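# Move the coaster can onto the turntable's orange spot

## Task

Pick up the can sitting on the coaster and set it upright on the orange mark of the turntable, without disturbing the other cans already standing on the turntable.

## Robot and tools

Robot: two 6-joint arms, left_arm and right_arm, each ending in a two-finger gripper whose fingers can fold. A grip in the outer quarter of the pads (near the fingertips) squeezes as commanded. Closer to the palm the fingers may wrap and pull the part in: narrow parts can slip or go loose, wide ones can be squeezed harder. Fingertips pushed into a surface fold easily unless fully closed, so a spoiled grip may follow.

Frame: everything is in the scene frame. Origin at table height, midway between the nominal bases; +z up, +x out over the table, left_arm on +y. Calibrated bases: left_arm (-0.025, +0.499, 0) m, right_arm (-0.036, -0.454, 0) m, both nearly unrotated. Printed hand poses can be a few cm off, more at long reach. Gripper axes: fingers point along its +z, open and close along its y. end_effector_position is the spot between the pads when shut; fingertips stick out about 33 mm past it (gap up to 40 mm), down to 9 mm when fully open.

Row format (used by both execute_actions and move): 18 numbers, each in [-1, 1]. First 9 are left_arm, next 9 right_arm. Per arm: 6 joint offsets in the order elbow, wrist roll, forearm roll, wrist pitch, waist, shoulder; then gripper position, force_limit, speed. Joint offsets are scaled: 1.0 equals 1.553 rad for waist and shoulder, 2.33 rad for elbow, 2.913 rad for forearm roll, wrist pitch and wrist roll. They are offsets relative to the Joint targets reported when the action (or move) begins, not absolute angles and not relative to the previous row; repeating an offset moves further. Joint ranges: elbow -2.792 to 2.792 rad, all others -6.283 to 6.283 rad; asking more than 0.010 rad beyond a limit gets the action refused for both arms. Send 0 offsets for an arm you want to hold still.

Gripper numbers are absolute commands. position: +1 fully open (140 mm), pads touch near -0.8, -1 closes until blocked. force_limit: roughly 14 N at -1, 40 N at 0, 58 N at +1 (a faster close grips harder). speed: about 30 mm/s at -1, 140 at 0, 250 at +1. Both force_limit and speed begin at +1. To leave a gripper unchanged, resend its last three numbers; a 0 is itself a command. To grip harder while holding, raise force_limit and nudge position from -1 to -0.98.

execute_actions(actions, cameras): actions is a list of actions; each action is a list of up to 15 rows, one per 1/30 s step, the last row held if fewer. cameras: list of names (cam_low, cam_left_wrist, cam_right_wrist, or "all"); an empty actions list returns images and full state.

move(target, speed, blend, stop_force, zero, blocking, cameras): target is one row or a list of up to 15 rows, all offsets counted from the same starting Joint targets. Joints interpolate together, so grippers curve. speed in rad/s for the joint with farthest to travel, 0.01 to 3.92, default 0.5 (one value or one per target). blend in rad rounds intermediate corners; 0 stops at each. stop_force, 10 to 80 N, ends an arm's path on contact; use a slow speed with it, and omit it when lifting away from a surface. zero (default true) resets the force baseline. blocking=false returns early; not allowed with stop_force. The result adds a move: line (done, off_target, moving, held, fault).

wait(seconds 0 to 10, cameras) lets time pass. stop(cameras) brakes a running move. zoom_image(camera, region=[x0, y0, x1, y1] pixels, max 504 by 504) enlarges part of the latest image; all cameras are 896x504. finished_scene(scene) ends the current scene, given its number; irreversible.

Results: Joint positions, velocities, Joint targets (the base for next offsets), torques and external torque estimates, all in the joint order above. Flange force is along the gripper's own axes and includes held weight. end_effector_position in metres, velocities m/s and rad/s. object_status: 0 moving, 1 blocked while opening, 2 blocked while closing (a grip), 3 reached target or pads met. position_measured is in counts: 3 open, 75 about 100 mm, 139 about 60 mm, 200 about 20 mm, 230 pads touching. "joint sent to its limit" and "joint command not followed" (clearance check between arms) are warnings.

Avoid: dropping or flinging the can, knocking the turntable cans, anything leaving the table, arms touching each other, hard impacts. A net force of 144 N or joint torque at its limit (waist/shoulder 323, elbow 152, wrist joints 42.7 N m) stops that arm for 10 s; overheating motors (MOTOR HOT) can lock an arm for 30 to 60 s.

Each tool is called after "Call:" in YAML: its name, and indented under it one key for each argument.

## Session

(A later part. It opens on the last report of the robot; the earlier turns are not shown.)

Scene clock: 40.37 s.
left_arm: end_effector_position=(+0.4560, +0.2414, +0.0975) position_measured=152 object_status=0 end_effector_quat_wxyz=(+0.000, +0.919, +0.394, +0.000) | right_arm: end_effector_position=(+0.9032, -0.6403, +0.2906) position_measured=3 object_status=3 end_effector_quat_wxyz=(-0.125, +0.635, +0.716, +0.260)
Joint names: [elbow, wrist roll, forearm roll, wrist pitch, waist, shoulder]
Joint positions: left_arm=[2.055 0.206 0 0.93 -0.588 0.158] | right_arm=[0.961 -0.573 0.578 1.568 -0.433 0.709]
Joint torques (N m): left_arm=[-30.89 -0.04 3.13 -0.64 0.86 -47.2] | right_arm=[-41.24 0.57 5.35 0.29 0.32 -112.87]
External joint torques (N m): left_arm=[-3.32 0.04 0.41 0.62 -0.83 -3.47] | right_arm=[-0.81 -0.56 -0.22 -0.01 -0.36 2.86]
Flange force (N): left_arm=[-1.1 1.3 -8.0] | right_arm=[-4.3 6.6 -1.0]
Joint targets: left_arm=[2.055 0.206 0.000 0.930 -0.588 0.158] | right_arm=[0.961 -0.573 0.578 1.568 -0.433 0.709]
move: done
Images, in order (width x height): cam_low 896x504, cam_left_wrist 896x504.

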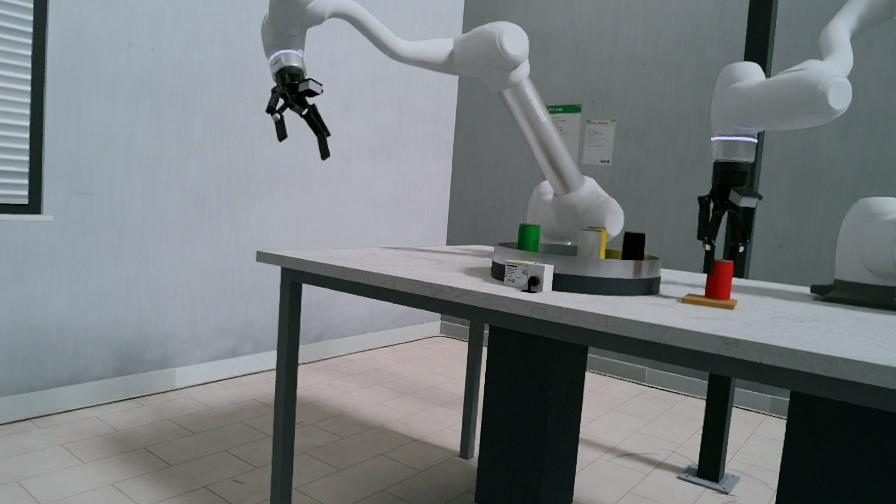

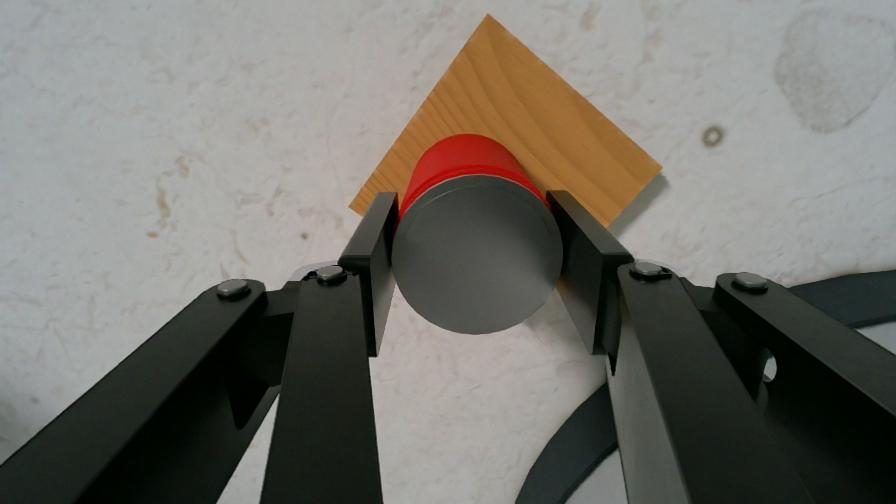

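Call:
move:
  target:
    - [-0.0724, 0, 0, 0.1013, 0, -0.0813, -1, -0.1, -1, 0, 0, 0, 0, 0, 0, 1, 1, 1]
    - [-0.1294, 0.2957, 0, 0.1056, -0.3041, -0.0039, -1, -0.1, -1, 0, 0, 0, 0, 0, 0, 1, 1, 1]
  speed: [0.4, 0.8]
  blend: 0.04
  cameras: ["cam_left_wrist", "cam_low"]

Call:
wait:
  seconds: 0.5
  cameras: ["cam_left_wrist"]

Call:
wait:
  seconds: 0.5
  cameras: ["cam_left_wrist"]

Call:
wait:
  seconds: 0.5
  cameras: ["cam_left_wrist"]

Call:
wait:
  seconds: 0.5
  cameras: ["cam_left_wrist"]

Call:
wait:
  seconds: 0.7
  cameras: ["cam_left_wrist"]

Call:
wait:
  seconds: 0.8
  cameras: ["cam_left_wrist"]

Scene clock: 56.07 s.
left_arm: end_effector_position=(+0.3259, -0.0150, +0.2494) position_measured=152 object_status=2 end_effector_quat_wxyz=(+0.000, +0.966, -0.258, +0.000) | right_arm: end_effector_position=(+0.9032, -0.6403, +0.2906) position_measured=3 object_status=3 end_effector_quat_wxyz=(-0.125, +0.635, +0.716, +0.260)
Joint names: [elbow, wrist roll, forearm roll, wrist pitch, waist, shoulder]
Joint positions: left_arm=[1.754 1.067 0 1.237 -1.06 0.152] | right_arm=[0.961 -0.573 0.578 1.568 -0.433 0.709]
Joint torques (N m): left_arm=[-42.29 -0.4 3.8 -0.17 1.72 -59.61] | right_arm=[-41.32 0.57 5.36 0.28 0.24 -113.02]
External joint torques (N m): left_arm=[1.91 0.4 0.37 0.13 -1.67 3.31] | right_arm=[-0.7 -0.57 -0.23 -0.01 -0.41 3.39]
Flange force (N): left_arm=[0.5 2.5 4.0] | right_arm=[-4.7 7.1 -0.9]
Joint targets: left_arm=[1.754 1.067 0.000 1.237 -1.060 0.152] | right_arm=[0.961 -0.573 0.578 1.568 -0.433 0.709]
move: done
Images, in order (width x height): cam_low 896x504, cam_left_wrist 896x504.

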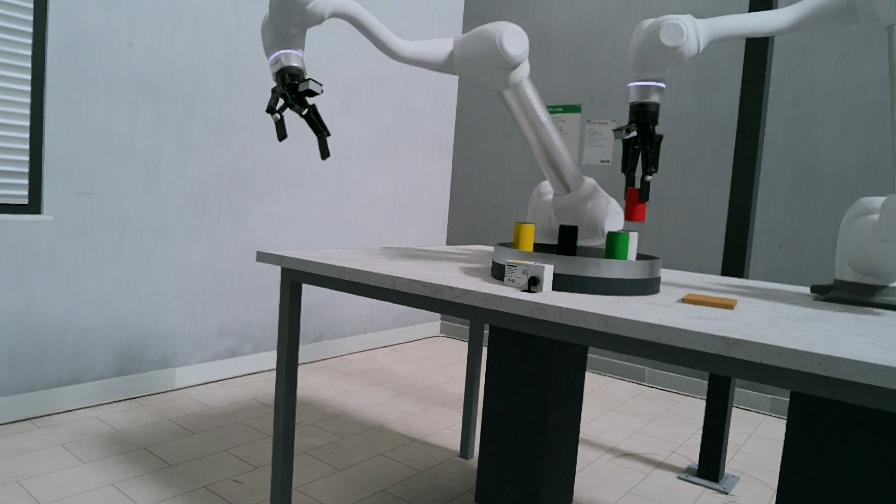

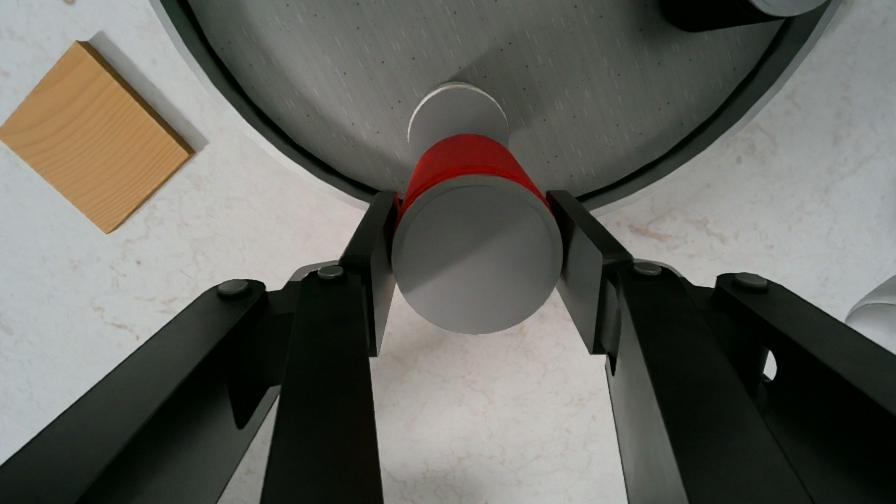

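Scene clock: 56.57 s.
left_arm: end_effector_position=(+0.3259, -0.0150, +0.2494) position_measured=152 object_status=2 end_effector_quat_wxyz=(+0.000, +0.966, -0.258, +0.000) | right_arm: end_effector_position=(+0.9032, -0.6403, +0.2906) position_measured=3 object_status=3 end_effector_quat_wxyz=(-0.125, +0.635, +0.716, +0.260)
Joint names: [elbow, wrist roll, forearm roll, wrist pitch, waist, shoulder]
Joint positions: left_arm=[1.754 1.067 0 1.237 -1.06 0.152] | right_arm=[0.961 -0.573 0.578 1.568 -0.433 0.709]
Joint torques (N m): left_arm=[-42.3 0 3.77 -0.09 0.98 -59.65] | right_arm=[-41.23 0.57 5.35 0.28 0.24 -112.9]
External joint torques (N m): left_arm=[1.9 0 0.41 0.04 -0.72 3.27] | right_arm=[-0.65 -0.56 -0.23 0 -0.14 3.34]
Flange force (N): left_arm=[0.9 1.7 4.1] | right_arm=[-4.5 7.0 -0.7]
Joint targets: left_arm=[1.754 1.067 0.000 1.237 -1.060 0.152] | right_arm=[0.961 -0.573 0.578 1.568 -0.433 0.709]
Tool commands: left_gripper/position=-1.0 left_gripper/force_limit=-0.1 left_gripper/speed=-1.0 right_gripper/position=+1.0 right_gripper/force_limit=+1.0 right_gripper/speed=+1.0
wait: 0.50 s; at rest by 0.17 s
Images, in order (width x height): cam_left_wrist 896x504.

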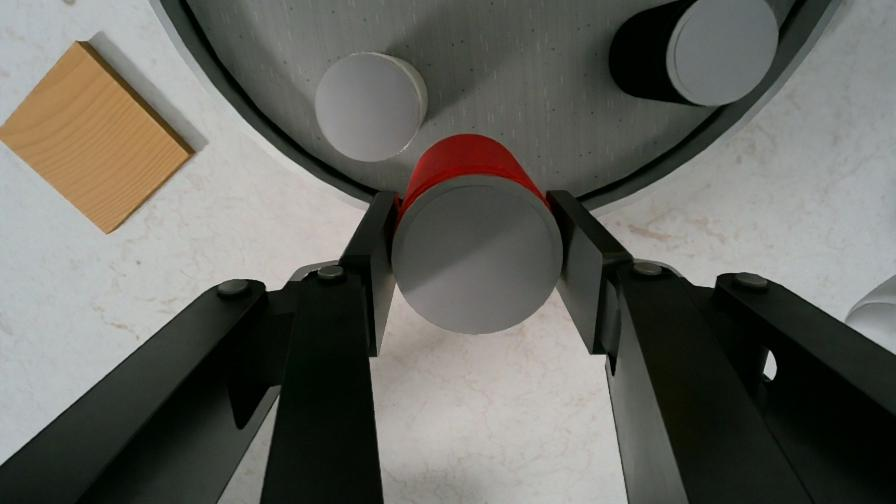

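Scene clock: 57.07 s.
left_arm: end_effector_position=(+0.3259, -0.0150, +0.2494) position_measured=152 object_status=2 end_effector_quat_wxyz=(+0.000, +0.966, -0.258, +0.000) | right_arm: end_effector_position=(+0.9032, -0.6403, +0.2906) position_measured=3 object_status=3 end_effector_quat_wxyz=(-0.125, +0.635, +0.716, +0.260)
Joint names: [elbow, wrist roll, forearm roll, wrist pitch, waist, shoulder]
Joint positions: left_arm=[1.754 1.067 0 1.237 -1.06 0.152] | right_arm=[0.961 -0.573 0.578 1.568 -0.433 0.709]
Joint torques (N m): left_arm=[-42.2 -0.05 3.78 -0.15 0.87 -59.35] | right_arm=[-41.32 0.6 5.35 0.29 0.17 -112.79]
External joint torques (N m): left_arm=[1.95 0.05 0.38 0.1 -0.8 3.66] | right_arm=[-0.62 -0.59 -0.23 -0.01 0.11 3.01]
Flange force (N): left_arm=[1.3 2.0 4.2] | right_arm=[-3.9 6.4 -0.5]
Joint targets: left_arm=[1.754 1.067 0.000 1.237 -1.060 0.152] | right_arm=[0.961 -0.573 0.578 1.568 -0.433 0.709]
Tool commands: left_gripper/position=-1.0 left_gripper/force_limit=-0.1 left_gripper/speed=-1.0 right_gripper/position=+1.0 right_gripper/force_limit=+1.0 right_gripper/speed=+1.0
wait: 0.50 s; at rest by 0.17 s
Images, in order (width x height): cam_left_wrist 896x504.

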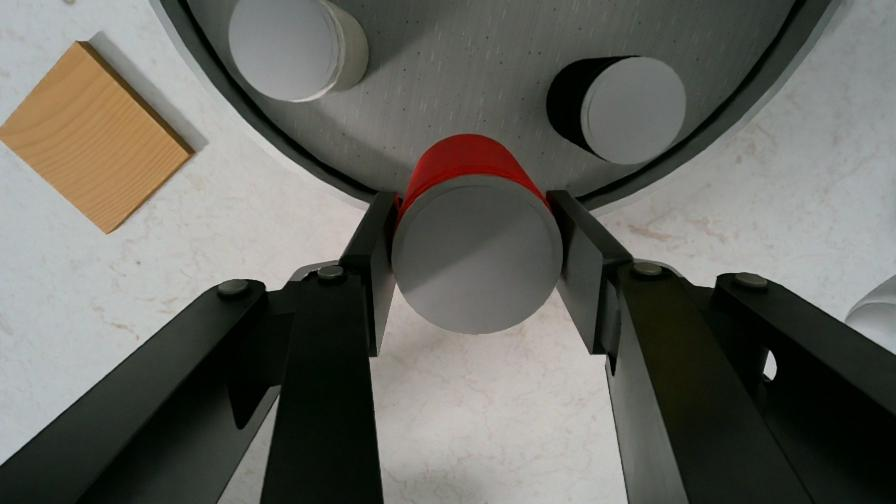

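Scene clock: 57.57 s.
left_arm: end_effector_position=(+0.3259, -0.0150, +0.2494) position_measured=152 object_status=2 end_effector_quat_wxyz=(+0.000, +0.966, -0.258, +0.000) | right_arm: end_effector_position=(+0.9032, -0.6403, +0.2906) position_measured=3 object_status=3 end_effector_quat_wxyz=(-0.125, +0.635, +0.716, +0.260)
Joint names: [elbow, wrist roll, forearm roll, wrist pitch, waist, shoulder]
Joint positions: left_arm=[1.754 1.067 0 1.237 -1.06 0.152] | right_arm=[0.961 -0.573 0.578 1.568 -0.433 0.709]
Joint torques (N m): left_arm=[-42 -0.03 3.77 -0.18 0.93 -59.51] | right_arm=[-41.3 0.59 5.38 0.29 0.48 -112.68]
External joint torques (N m): left_arm=[1.66 0.03 0.39 0.13 -0.94 3.51] | right_arm=[-0.75 -0.58 -0.24 -0.01 -0.65 2.87]
Flange force (N): left_arm=[1.5 2.4 3.7] | right_arm=[-4.4 6.2 -1.1]
Joint targets: left_arm=[1.754 1.067 0.000 1.237 -1.060 0.152] | right_arm=[0.961 -0.573 0.578 1.568 -0.433 0.709]
Tool commands: left_gripper/position=-1.0 left_gripper/force_limit=-0.1 left_gripper/speed=-1.0 right_gripper/position=+1.0 right_gripper/force_limit=+1.0 right_gripper/speed=+1.0
wait: 0.50 s; at rest by 0.17 s
Images, in order (width x height): cam_left_wrist 896x504.

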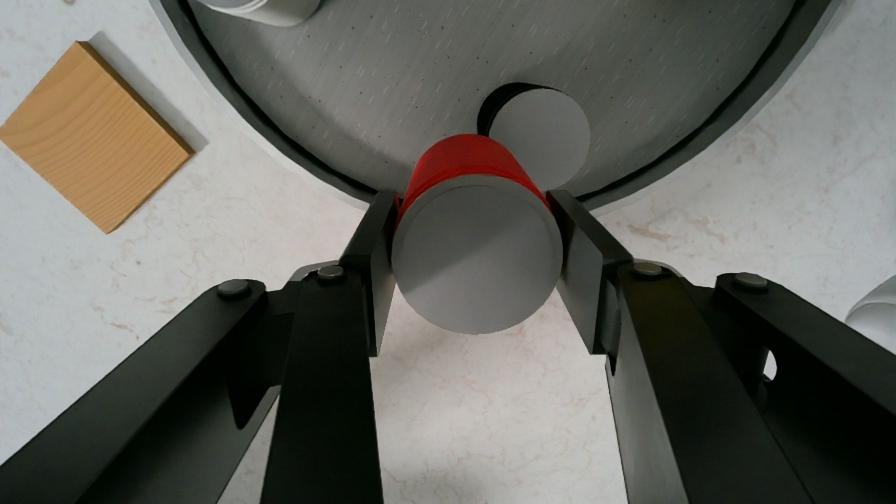

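Scene clock: 58.07 s.
left_arm: end_effector_position=(+0.3259, -0.0150, +0.2494) position_measured=152 object_status=2 end_effector_quat_wxyz=(+0.000, +0.966, -0.258, +0.000) | right_arm: end_effector_position=(+0.9032, -0.6403, +0.2906) position_measured=3 object_status=3 end_effector_quat_wxyz=(-0.125, +0.635, +0.716, +0.260)
Joint names: [elbow, wrist roll, forearm roll, wrist pitch, waist, shoulder]
Joint positions: left_arm=[1.754 1.067 0 1.237 -1.06 0.152] | right_arm=[0.961 -0.573 0.578 1.568 -0.433 0.709]
Joint torques (N m): left_arm=[-42.08 -0.06 3.76 -0.08 1.12 -59.07] | right_arm=[-41.43 0.59 5.38 0.3 0.33 -112.91]
External joint torques (N m): left_arm=[1.67 0.06 0.41 0.03 -1.26 2.81] | right_arm=[-0.63 -0.58 -0.24 -0.01 -0.37 2.91]
Flange force (N): left_arm=[0.3 2.3 3.6] | right_arm=[-4.2 6.0 -0.8]
Joint targets: left_arm=[1.754 1.067 0.000 1.237 -1.060 0.152] | right_arm=[0.961 -0.573 0.578 1.568 -0.433 0.709]
Tool commands: left_gripper/position=-1.0 left_gripper/force_limit=-0.1 left_gripper/speed=-1.0 right_gripper/position=+1.0 right_gripper/force_limit=+1.0 right_gripper/speed=+1.0
wait: 0.50 s; at rest by 0.17 s
Images, in order (width x height): cam_left_wrist 896x504.

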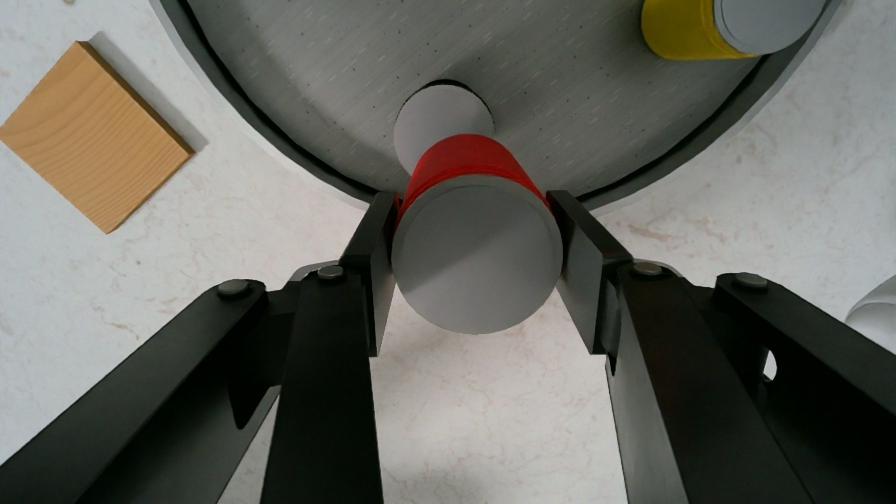

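Scene clock: 58.77 s.
left_arm: end_effector_position=(+0.3259, -0.0150, +0.2494) position_measured=152 object_status=2 end_effector_quat_wxyz=(+0.000, +0.966, -0.258, +0.000) | right_arm: end_effector_position=(+0.9032, -0.6403, +0.2906) position_measured=3 object_status=3 end_effector_quat_wxyz=(-0.125, +0.635, +0.716, +0.260)
Joint names: [elbow, wrist roll, forearm roll, wrist pitch, waist, shoulder]
Joint positions: left_arm=[1.754 1.067 0 1.237 -1.06 0.152] | right_arm=[0.961 -0.573 0.578 1.568 -0.433 0.709]
Joint torques (N m): left_arm=[-42.3 -0.02 3.85 -0.16 1.05 -60.03] | right_arm=[-41.36 0.6 5.36 0.27 0.29 -112.98]
External joint torques (N m): left_arm=[1.7 0.02 0.34 0.11 -1.01 3.18] | right_arm=[-0.48 -0.59 -0.25 0.01 -0.63 3.58]
Flange force (N): left_arm=[0.9 2.2 3.7] | right_arm=[-4.9 6.6 -0.7]
Joint targets: left_arm=[1.754 1.067 0.000 1.237 -1.060 0.152] | right_arm=[0.961 -0.573 0.578 1.568 -0.433 0.709]
Tool commands: left_gripper/position=-1.0 left_gripper/force_limit=-0.1 left_gripper/speed=-1.0 right_gripper/position=+1.0 right_gripper/force_limit=+1.0 right_gripper/speed=+1.0
wait: 0.70 s; at rest by 0.17 s
Images, in order (width x height): cam_left_wrist 896x504.

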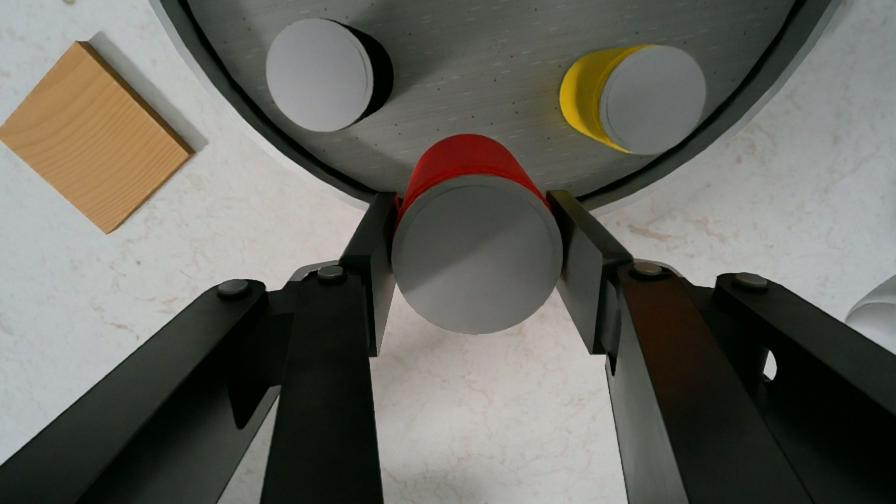

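Scene clock: 59.57 s.
left_arm: end_effector_position=(+0.3259, -0.0150, +0.2494) position_measured=152 object_status=2 end_effector_quat_wxyz=(+0.000, +0.966, -0.258, +0.000) | right_arm: end_effector_position=(+0.9032, -0.6403, +0.2906) position_measured=3 object_status=3 end_effector_quat_wxyz=(-0.125, +0.635, +0.716, +0.260)
Joint names: [elbow, wrist roll, forearm roll, wrist pitch, waist, shoulder]
Joint positions: left_arm=[1.754 1.067 0 1.237 -1.06 0.152] | right_arm=[0.961 -0.573 0.578 1.568 -0.433 0.709]
Joint torques (N m): left_arm=[-42.09 -0.03 3.79 -0.16 0.79 -59.38] | right_arm=[-41.3 0.55 5.35 0.31 0.55 -112.79]
External joint torques (N m): left_arm=[1.65 0.03 0.39 0.11 -0.84 3.11] | right_arm=[-0.43 -0.54 -0.25 -0.02 -0.83 3.43]
Flange force (N): left_arm=[1.0 1.9 3.6] | right_arm=[-4.9 6.1 -0.7]
Joint targets: left_arm=[1.754 1.067 0.000 1.237 -1.060 0.152] | right_arm=[0.961 -0.573 0.578 1.568 -0.433 0.709]
Tool commands: left_gripper/position=-1.0 left_gripper/force_limit=-0.1 left_gripper/speed=-1.0 right_gripper/position=+1.0 right_gripper/force_limit=+1.0 right_gripper/speed=+1.0
wait: 0.80 s; at rest by 0.17 s
Images, in order (width x height): cam_left_wrist 896x504.

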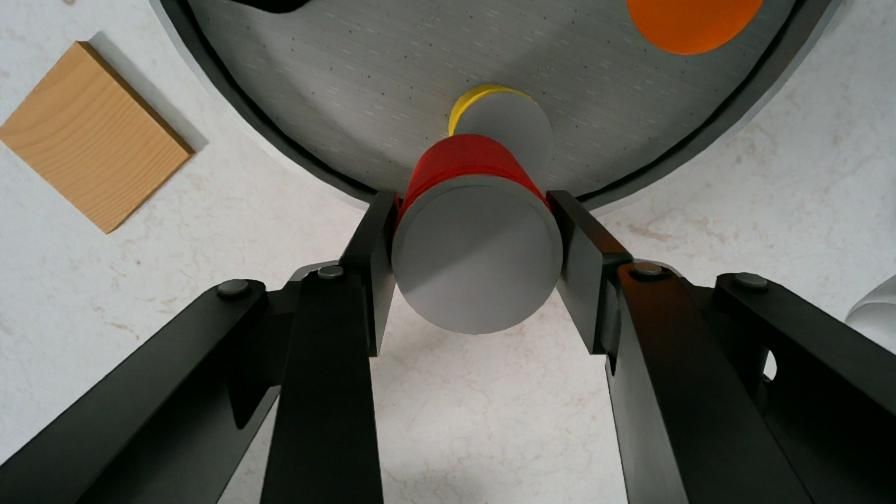

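Call:
zoom_image:
  camera: "cam_left_wrist"
  region: [400, 0, 848, 252]

Call:
wait:
  seconds: 0.1
  cameras: ["cam_left_wrist"]

Call:
zoom_image:
  camera: "cam_left_wrist"
  region: [150, 0, 598, 252]

Call:
zoom_image:
  camera: "cam_left_wrist"
  region: [448, 0, 896, 252]

Scaled by 1.125 from the camera's 896x504 image, which has a finer 1280x720 frame.

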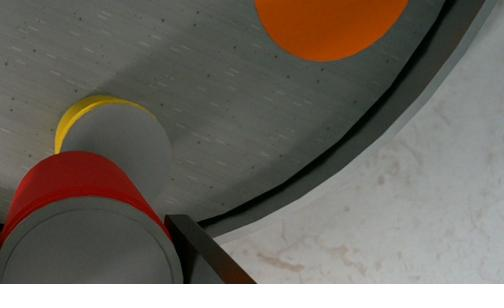

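Scene clock: 61.27 s.
left_arm: end_effector_position=(+0.3259, -0.0150, +0.2494) position_measured=152 object_status=2 end_effector_quat_wxyz=(+0.000, +0.966, -0.258, +0.000) | right_arm: end_effector_position=(+0.9032, -0.6403, +0.2906) position_measured=3 object_status=3 end_effector_quat_wxyz=(-0.125, +0.635, +0.716, +0.260)
Joint names: [elbow, wrist roll, forearm roll, wrist pitch, waist, shoulder]
Joint positions: left_arm=[1.754 1.067 0 1.237 -1.06 0.152] | right_arm=[0.961 -0.573 0.578 1.568 -0.433 0.709]
Joint torques (N m): left_arm=[-42.25 -0.06 3.82 -0.15 1.04 -59.48] | right_arm=[-41.31 0.6 5.37 0.3 0.43 -112.77]
External joint torques (N m): left_arm=[1.83 0.06 0.34 0.1 -0.99 3.18] | right_arm=[-0.68 -0.59 -0.24 -0.03 -0.82 3.17]
Flange force (N): left_arm=[0.7 2.0 3.8] | right_arm=[-4.8 6.4 -1.1]
Joint targets: left_arm=[1.754 1.067 0.000 1.237 -1.060 0.152] | right_arm=[0.961 -0.573 0.578 1.568 -0.433 0.709]
Tool commands: left_gripper/position=-1.0 left_gripper/force_limit=-0.1 left_gripper/speed=-1.0 right_gripper/position=+1.0 right_gripper/force_limit=+1.0 right_gripper/speed=+1.0
wait: 0.10 s; at rest from the start
Images, in order (width x height): cam_left_wrist 896x504.

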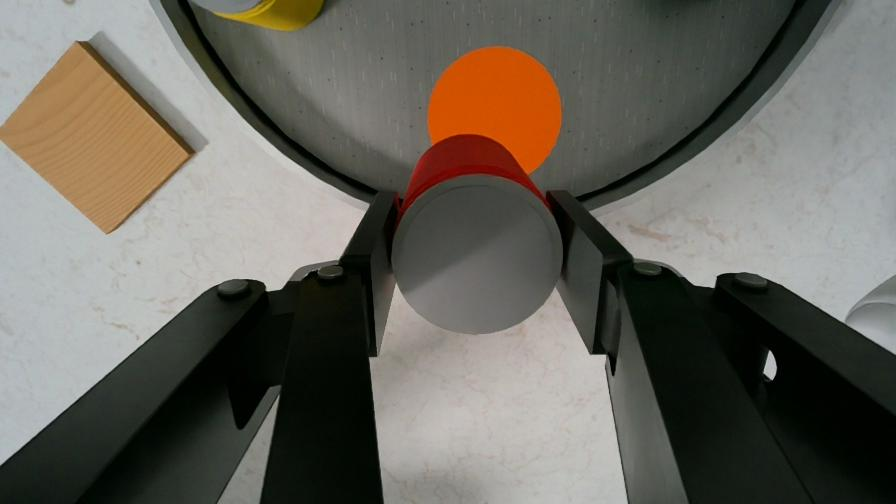

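Scaled by 1.125 from the camera's 896x504 image, which has a finer 1280x720 frame.

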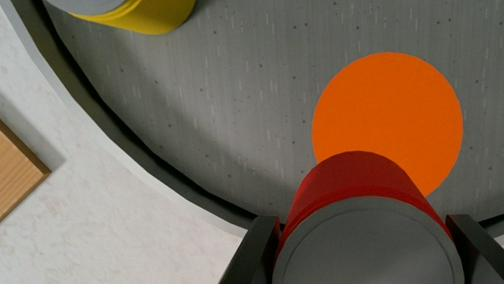

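Scaled by 1.125 from the camera's 896x504 image, which has a finer 1280x720 frame.

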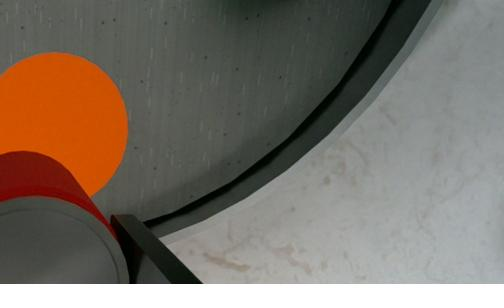

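Call:
execute_actions:
  actions:
    - [[-0.0050,-0.0158,0,0.0008,-0.0034,0.0060,-1,-0.1,-1,0,0,0,0,0,0,1,1,1],[-0.0100,-0.0315,0,0.0016,-0.0068,0.0120,-1,-0.1,-1,0,0,0,0,0,0,1,1,1],[-0.0150,-0.0473,0,0.0024,-0.0102,0.0180,-1,-0.1,-1,0,0,0,0,0,0,1,1,1],[-0.0201,-0.0631,0,0.0031,-0.0136,0.0241,-1,-0.1,-1,0,0,0,0,0,0,1,1,1],[-0.0251,-0.0789,0,0.0039,-0.0170,0.0301,-1,-0.1,-1,0,0,0,0,0,0,1,1,1],[-0.0301,-0.0946,0,0.0047,-0.0204,0.0361,-1,-0.1,-1,0,0,0,0,0,0,1,1,1],[-0.0351,-0.1104,0,0.0055,-0.0238,0.0421,-1,-0.1,-1,0,0,0,0,0,0,1,1,1],[-0.0401,-0.1262,0,0.0063,-0.0273,0.0481,-1,-0.1,-1,0,0,0,0,0,0,1,1,1],[-0.0451,-0.1420,0,0.0071,-0.0307,0.0541,-1,-0.1,-1,0,0,0,0,0,0,1,1,1],[-0.0501,-0.1577,0,0.0079,-0.0341,0.0601,-1,-0.1,-1,0,0,0,0,0,0,1,1,1],[-0.0551,-0.1735,0,0.0087,-0.0375,0.0661,-1,-0.1,-1,0,0,0,0,0,0,1,1,1],[-0.0602,-0.1893,0,0.0094,-0.0409,0.0722,-1,-0.1,-1,0,0,0,0,0,0,1,1,1],[-0.0652,-0.2051,0,0.0102,-0.0443,0.0782,-1,-0.1,-1,0,0,0,0,0,0,1,1,1],[-0.0702,-0.2208,0,0.0110,-0.0477,0.0842,-1,-0.1,-1,0,0,0,0,0,0,1,1,1],[-0.0752,-0.2366,0,0.0118,-0.0511,0.0902,-1,-0.1,-1,0,0,0,0,0,0,1,1,1]]
  cameras: ["cam_low", "cam_left_wrist"]

Call:
zoom_image:
  camera: "cam_low"
  region: [560, 150, 700, 290]

Call:
wait:
  seconds: 0.5
  cameras: ["cam_low", "cam_left_wrist"]

Call:
zoom_image:
  camera: "cam_low"
  region: [560, 150, 700, 290]

Call:
wait:
  seconds: 0.5
  cameras: ["cam_low", "cam_left_wrist"]

Call:
zoom_image:
  camera: "cam_low"
  region: [560, 150, 700, 290]

Call:
wait:
  seconds: 0.5
  cameras: ["cam_low", "cam_left_wrist"]

Call:
zoom_image:
  camera: "cam_low"
  region: [560, 150, 700, 290]

Scene clock: 88.80 s.
left_arm: end_effector_position=(+0.3249, -0.1226, +0.2489) position_measured=152 object_status=2 end_effector_quat_wxyz=(+0.000, +0.999, +0.043, +0.000) | right_arm: end_effector_position=(+0.9032, -0.6403, +0.2906) position_measured=3 object_status=3 end_effector_quat_wxyz=(-0.125, +0.635, +0.716, +0.260)
Joint names: [elbow, wrist roll, forearm roll, wrist pitch, waist, shoulder]
Joint positions: left_arm=[1.578 0.378 0 1.272 -1.14 0.292] | right_arm=[0.961 -0.573 0.578 1.568 -0.433 0.709]
Joint torques (N m): left_arm=[-42.89 0.27 3.86 -0.1 1.25 -74.42] | right_arm=[-41.46 0.58 5.37 0.28 0.25 -112.71]
External joint torques (N m): left_arm=[1.95 -0.27 0.38 0.08 -1.25 2.93] | right_arm=[-0.47 -0.57 -0.24 0 -0.55 2.92]
Flange force (N): left_arm=[-1.8 1.3 3.7] | right_arm=[-4.2 5.5 -0.7]
Joint targets: left_arm=[1.578 0.378 0.000 1.272 -1.140 0.292] | right_arm=[0.961 -0.573 0.578 1.568 -0.433 0.709]
Step readings (joint positions of left_arm | right_arm):
0: [1.754 1.067 0.000 1.237 -1.060 0.152] | [0.961 -0.573 0.578 1.568 -0.433 0.709]
1: [1.754 1.067 0.000 1.237 -1.060 0.152] | [0.961 -0.573 0.578 1.568 -0.433 0.709]
2: [1.753 1.064 0.000 1.238 -1.061 0.152] | [0.961 -0.573 0.578 1.568 -0.433 0.709]
4: [1.743 1.026 0.000 1.239 -1.065 0.160] | [0.961 -0.573 0.578 1.568 -0.433 0.709]
8: [1.711 0.899 0.000 1.246 -1.080 0.186] | [0.961 -0.573 0.578 1.568 -0.433 0.709]
15: [1.633 0.592 0.000 1.261 -1.115 0.248] | [0.961 -0.573 0.578 1.568 -0.433 0.709]
Images, in order (width x height): cam_low 896x504, cam_left_wrist 896x504.

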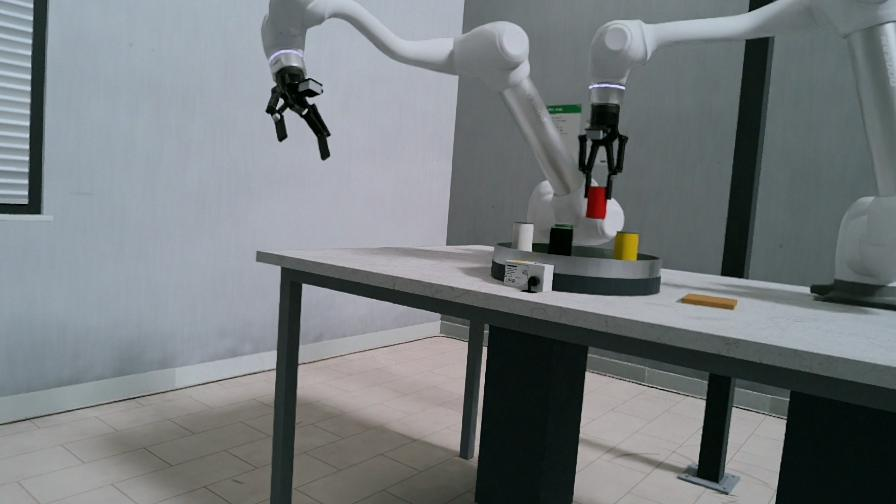

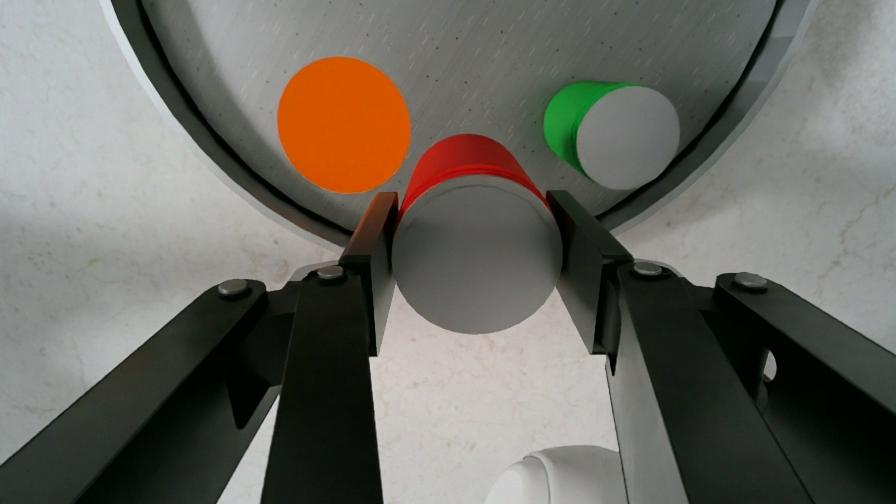

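Scaled by 3.600 from the camera's 896x504 image, which has a finer 1280x720 frame.

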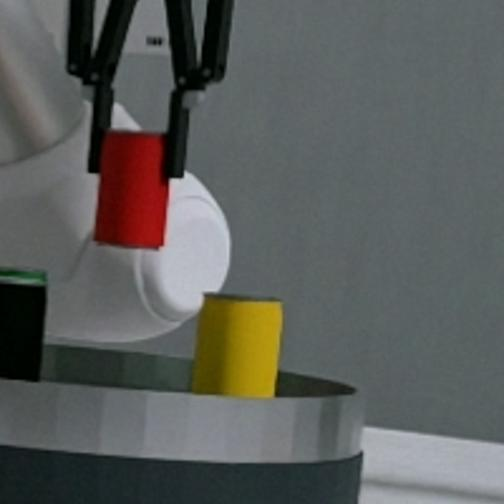

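Scene clock: 89.30 s.
left_arm: end_effector_position=(+0.3249, -0.1227, +0.2489) position_measured=152 object_status=2 end_effector_quat_wxyz=(+0.000, +0.999, +0.044, +0.000) | right_arm: end_effector_position=(+0.9032, -0.6403, +0.2906) position_measured=3 object_status=3 end_effector_quat_wxyz=(-0.125, +0.635, +0.716, +0.260)
Joint names: [elbow, wrist roll, forearm roll, wrist pitch, waist, shoulder]
Joint positions: left_arm=[1.578 0.378 0 1.272 -1.14 0.292] | right_arm=[0.961 -0.573 0.578 1.568 -0.433 0.709]
Joint torques (N m): left_arm=[-42.47 0.02 3.94 -0.17 1.42 -74.54] | right_arm=[-41.4 0.61 5.36 0.26 0.33 -112.82]
External joint torques (N m): left_arm=[1.57 -0.02 0.3 0.15 -1.28 3.17] | right_arm=[-0.47 -0.6 -0.25 0.02 -0.36 3.14]
Flange force (N): left_arm=[-1.0 2.2 3.2] | right_arm=[-4.3 5.9 -0.6]
Joint targets: left_arm=[1.578 0.378 0.000 1.272 -1.140 0.292] | right_arm=[0.961 -0.573 0.578 1.568 -0.433 0.709]
Tool commands: left_gripper/position=-1.0 left_gripper/force_limit=-0.1 left_gripper/speed=-1.0 right_gripper/position=+1.0 right_gripper/force_limit=+1.0 right_gripper/speed=+1.0
wait: 0.50 s; at rest by 0.17 s
Images, in order (width x height): cam_low 896x504, cam_left_wrist 896x504.

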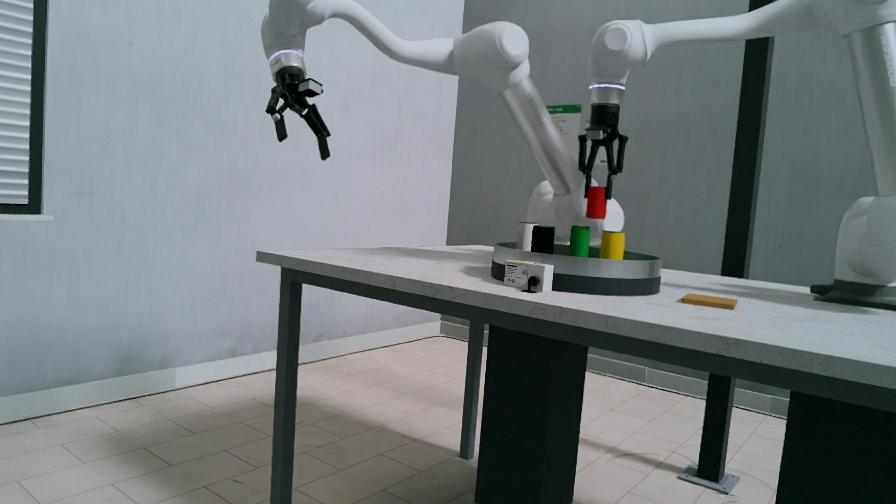

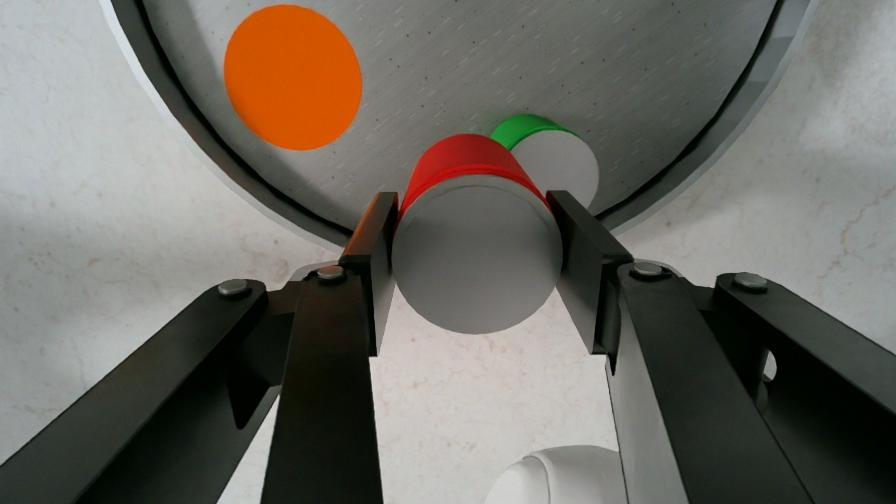

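Scaled by 3.600 from the camera's 896x504 image, which has a finer 1280x720 frame.

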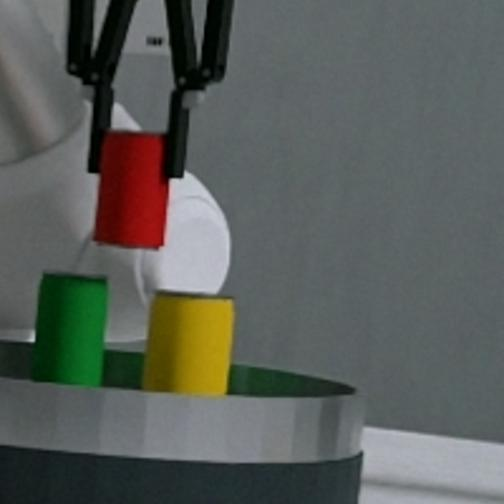

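Scene clock: 89.80 s.
left_arm: end_effector_position=(+0.3249, -0.1227, +0.2489) position_measured=152 object_status=2 end_effector_quat_wxyz=(+0.000, +0.999, +0.044, +0.000) | right_arm: end_effector_position=(+0.9032, -0.6403, +0.2906) position_measured=3 object_status=3 end_effector_quat_wxyz=(-0.125, +0.635, +0.716, +0.260)
Joint names: [elbow, wrist roll, forearm roll, wrist pitch, waist, shoulder]
Joint positions: left_arm=[1.578 0.378 0 1.272 -1.14 0.292] | right_arm=[0.961 -0.573 0.578 1.568 -0.433 0.709]
Joint torques (N m): left_arm=[-42.67 -0.07 3.9 -0.12 1.3 -74.44] | right_arm=[-41.32 0.58 5.37 0.28 0.38 -112.84]
External joint torques (N m): left_arm=[1.62 0.07 0.34 0.1 -1.65 2.83] | right_arm=[-0.92 -0.58 -0.21 0 -0.33 2.53]
Flange force (N): left_arm=[-1.6 1.8 3.2] | right_arm=[-4.0 6.4 -1.2]
Joint targets: left_arm=[1.578 0.378 0.000 1.272 -1.140 0.292] | right_arm=[0.961 -0.573 0.578 1.568 -0.433 0.709]
Tool commands: left_gripper/position=-1.0 left_gripper/force_limit=-0.1 left_gripper/speed=-1.0 right_gripper/position=+1.0 right_gripper/force_limit=+1.0 right_gripper/speed=+1.0
wait: 0.50 s; at rest by 0.17 s
Images, in order (width x height): cam_low 896x504, cam_left_wrist 896x504.

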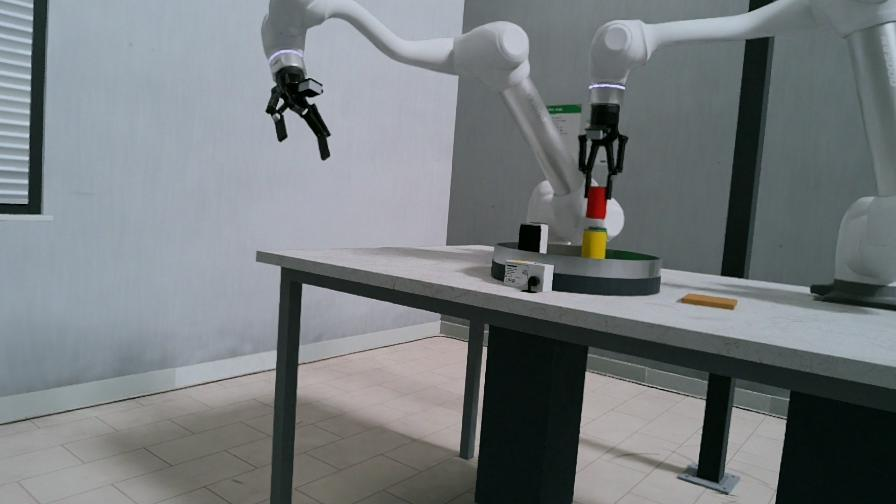

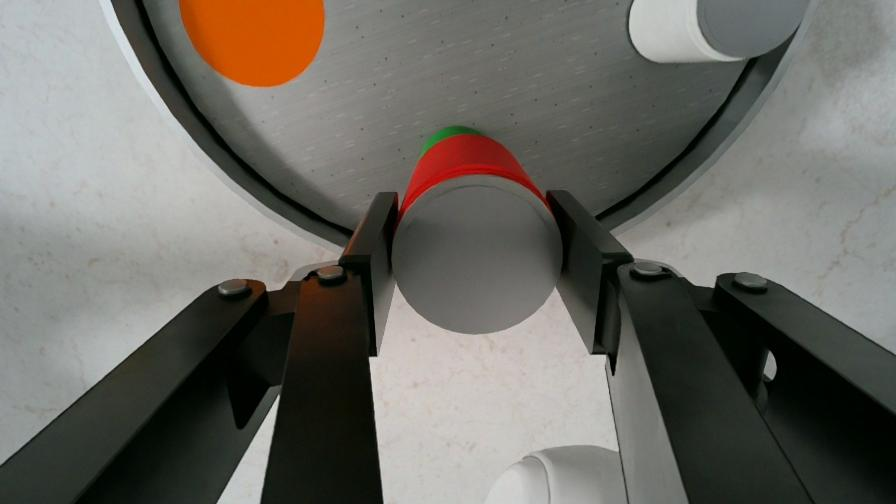

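Scaled by 3.600 from the camera's 896x504 image, which has a finer 1280x720 frame.

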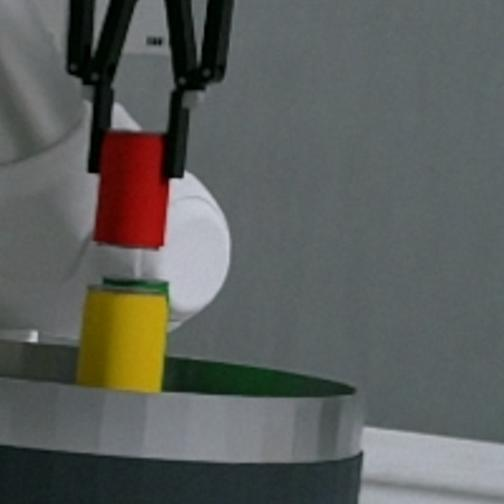

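Scene clock: 90.30 s.
left_arm: end_effector_position=(+0.3249, -0.1227, +0.2489) position_measured=152 object_status=2 end_effector_quat_wxyz=(+0.000, +0.999, +0.044, +0.000) | right_arm: end_effector_position=(+0.9032, -0.6403, +0.2906) position_measured=3 object_status=3 end_effector_quat_wxyz=(-0.125, +0.635, +0.716, +0.260)
Joint names: [elbow, wrist roll, forearm roll, wrist pitch, waist, shoulder]
Joint positions: left_arm=[1.578 0.378 0 1.272 -1.14 0.292] | right_arm=[0.961 -0.573 0.578 1.568 -0.433 0.709]
Joint torques (N m): left_arm=[-42.72 0.04 3.93 -0.11 0.71 -74.93] | right_arm=[-41.38 0.58 5.36 0.3 0.44 -112.74]
External joint torques (N m): left_arm=[1.88 -0.04 0.31 0.08 -0.63 3.7] | right_arm=[-0.52 -0.57 -0.25 -0.03 -0.32 3.23]
Flange force (N): left_arm=[-0.1 2.1 3.9] | right_arm=[-4.4 6.2 -0.6]
Joint targets: left_arm=[1.578 0.378 0.000 1.272 -1.140 0.292] | right_arm=[0.961 -0.573 0.578 1.568 -0.433 0.709]
Tool commands: left_gripper/position=-1.0 left_gripper/force_limit=-0.1 left_gripper/speed=-1.0 right_gripper/position=+1.0 right_gripper/force_limit=+1.0 right_gripper/speed=+1.0
wait: 0.50 s; at rest by 0.17 s
Images, in order (width x height): cam_low 896x504, cam_left_wrist 896x504.

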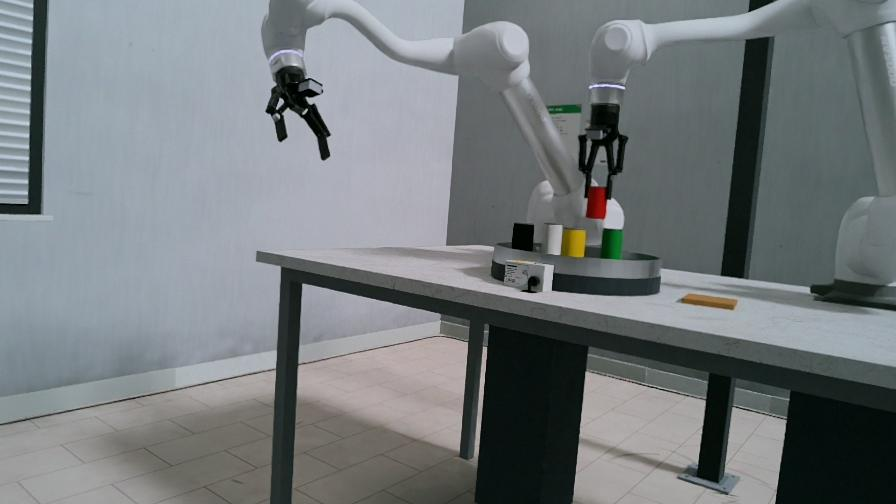

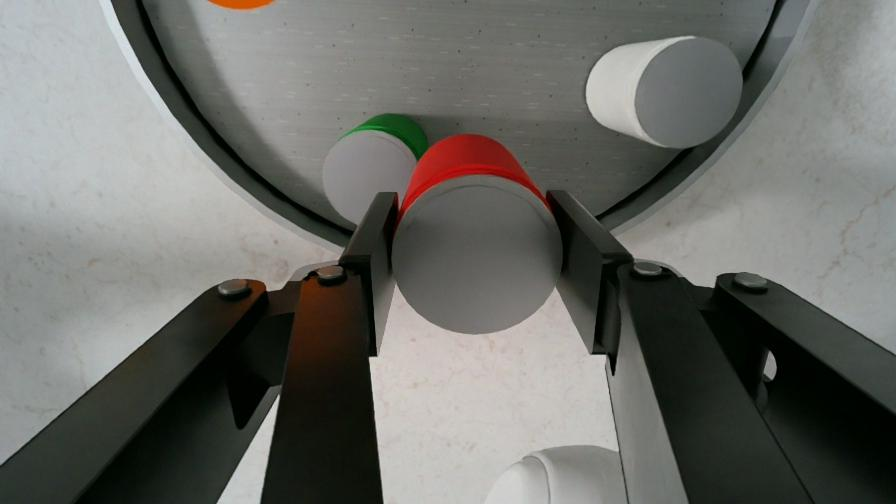

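Scaled by 3.600 from the camera's 896x504 image, which has a finer 1280x720 frame.

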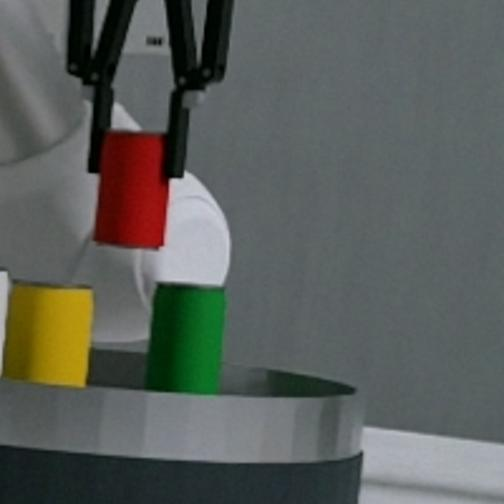

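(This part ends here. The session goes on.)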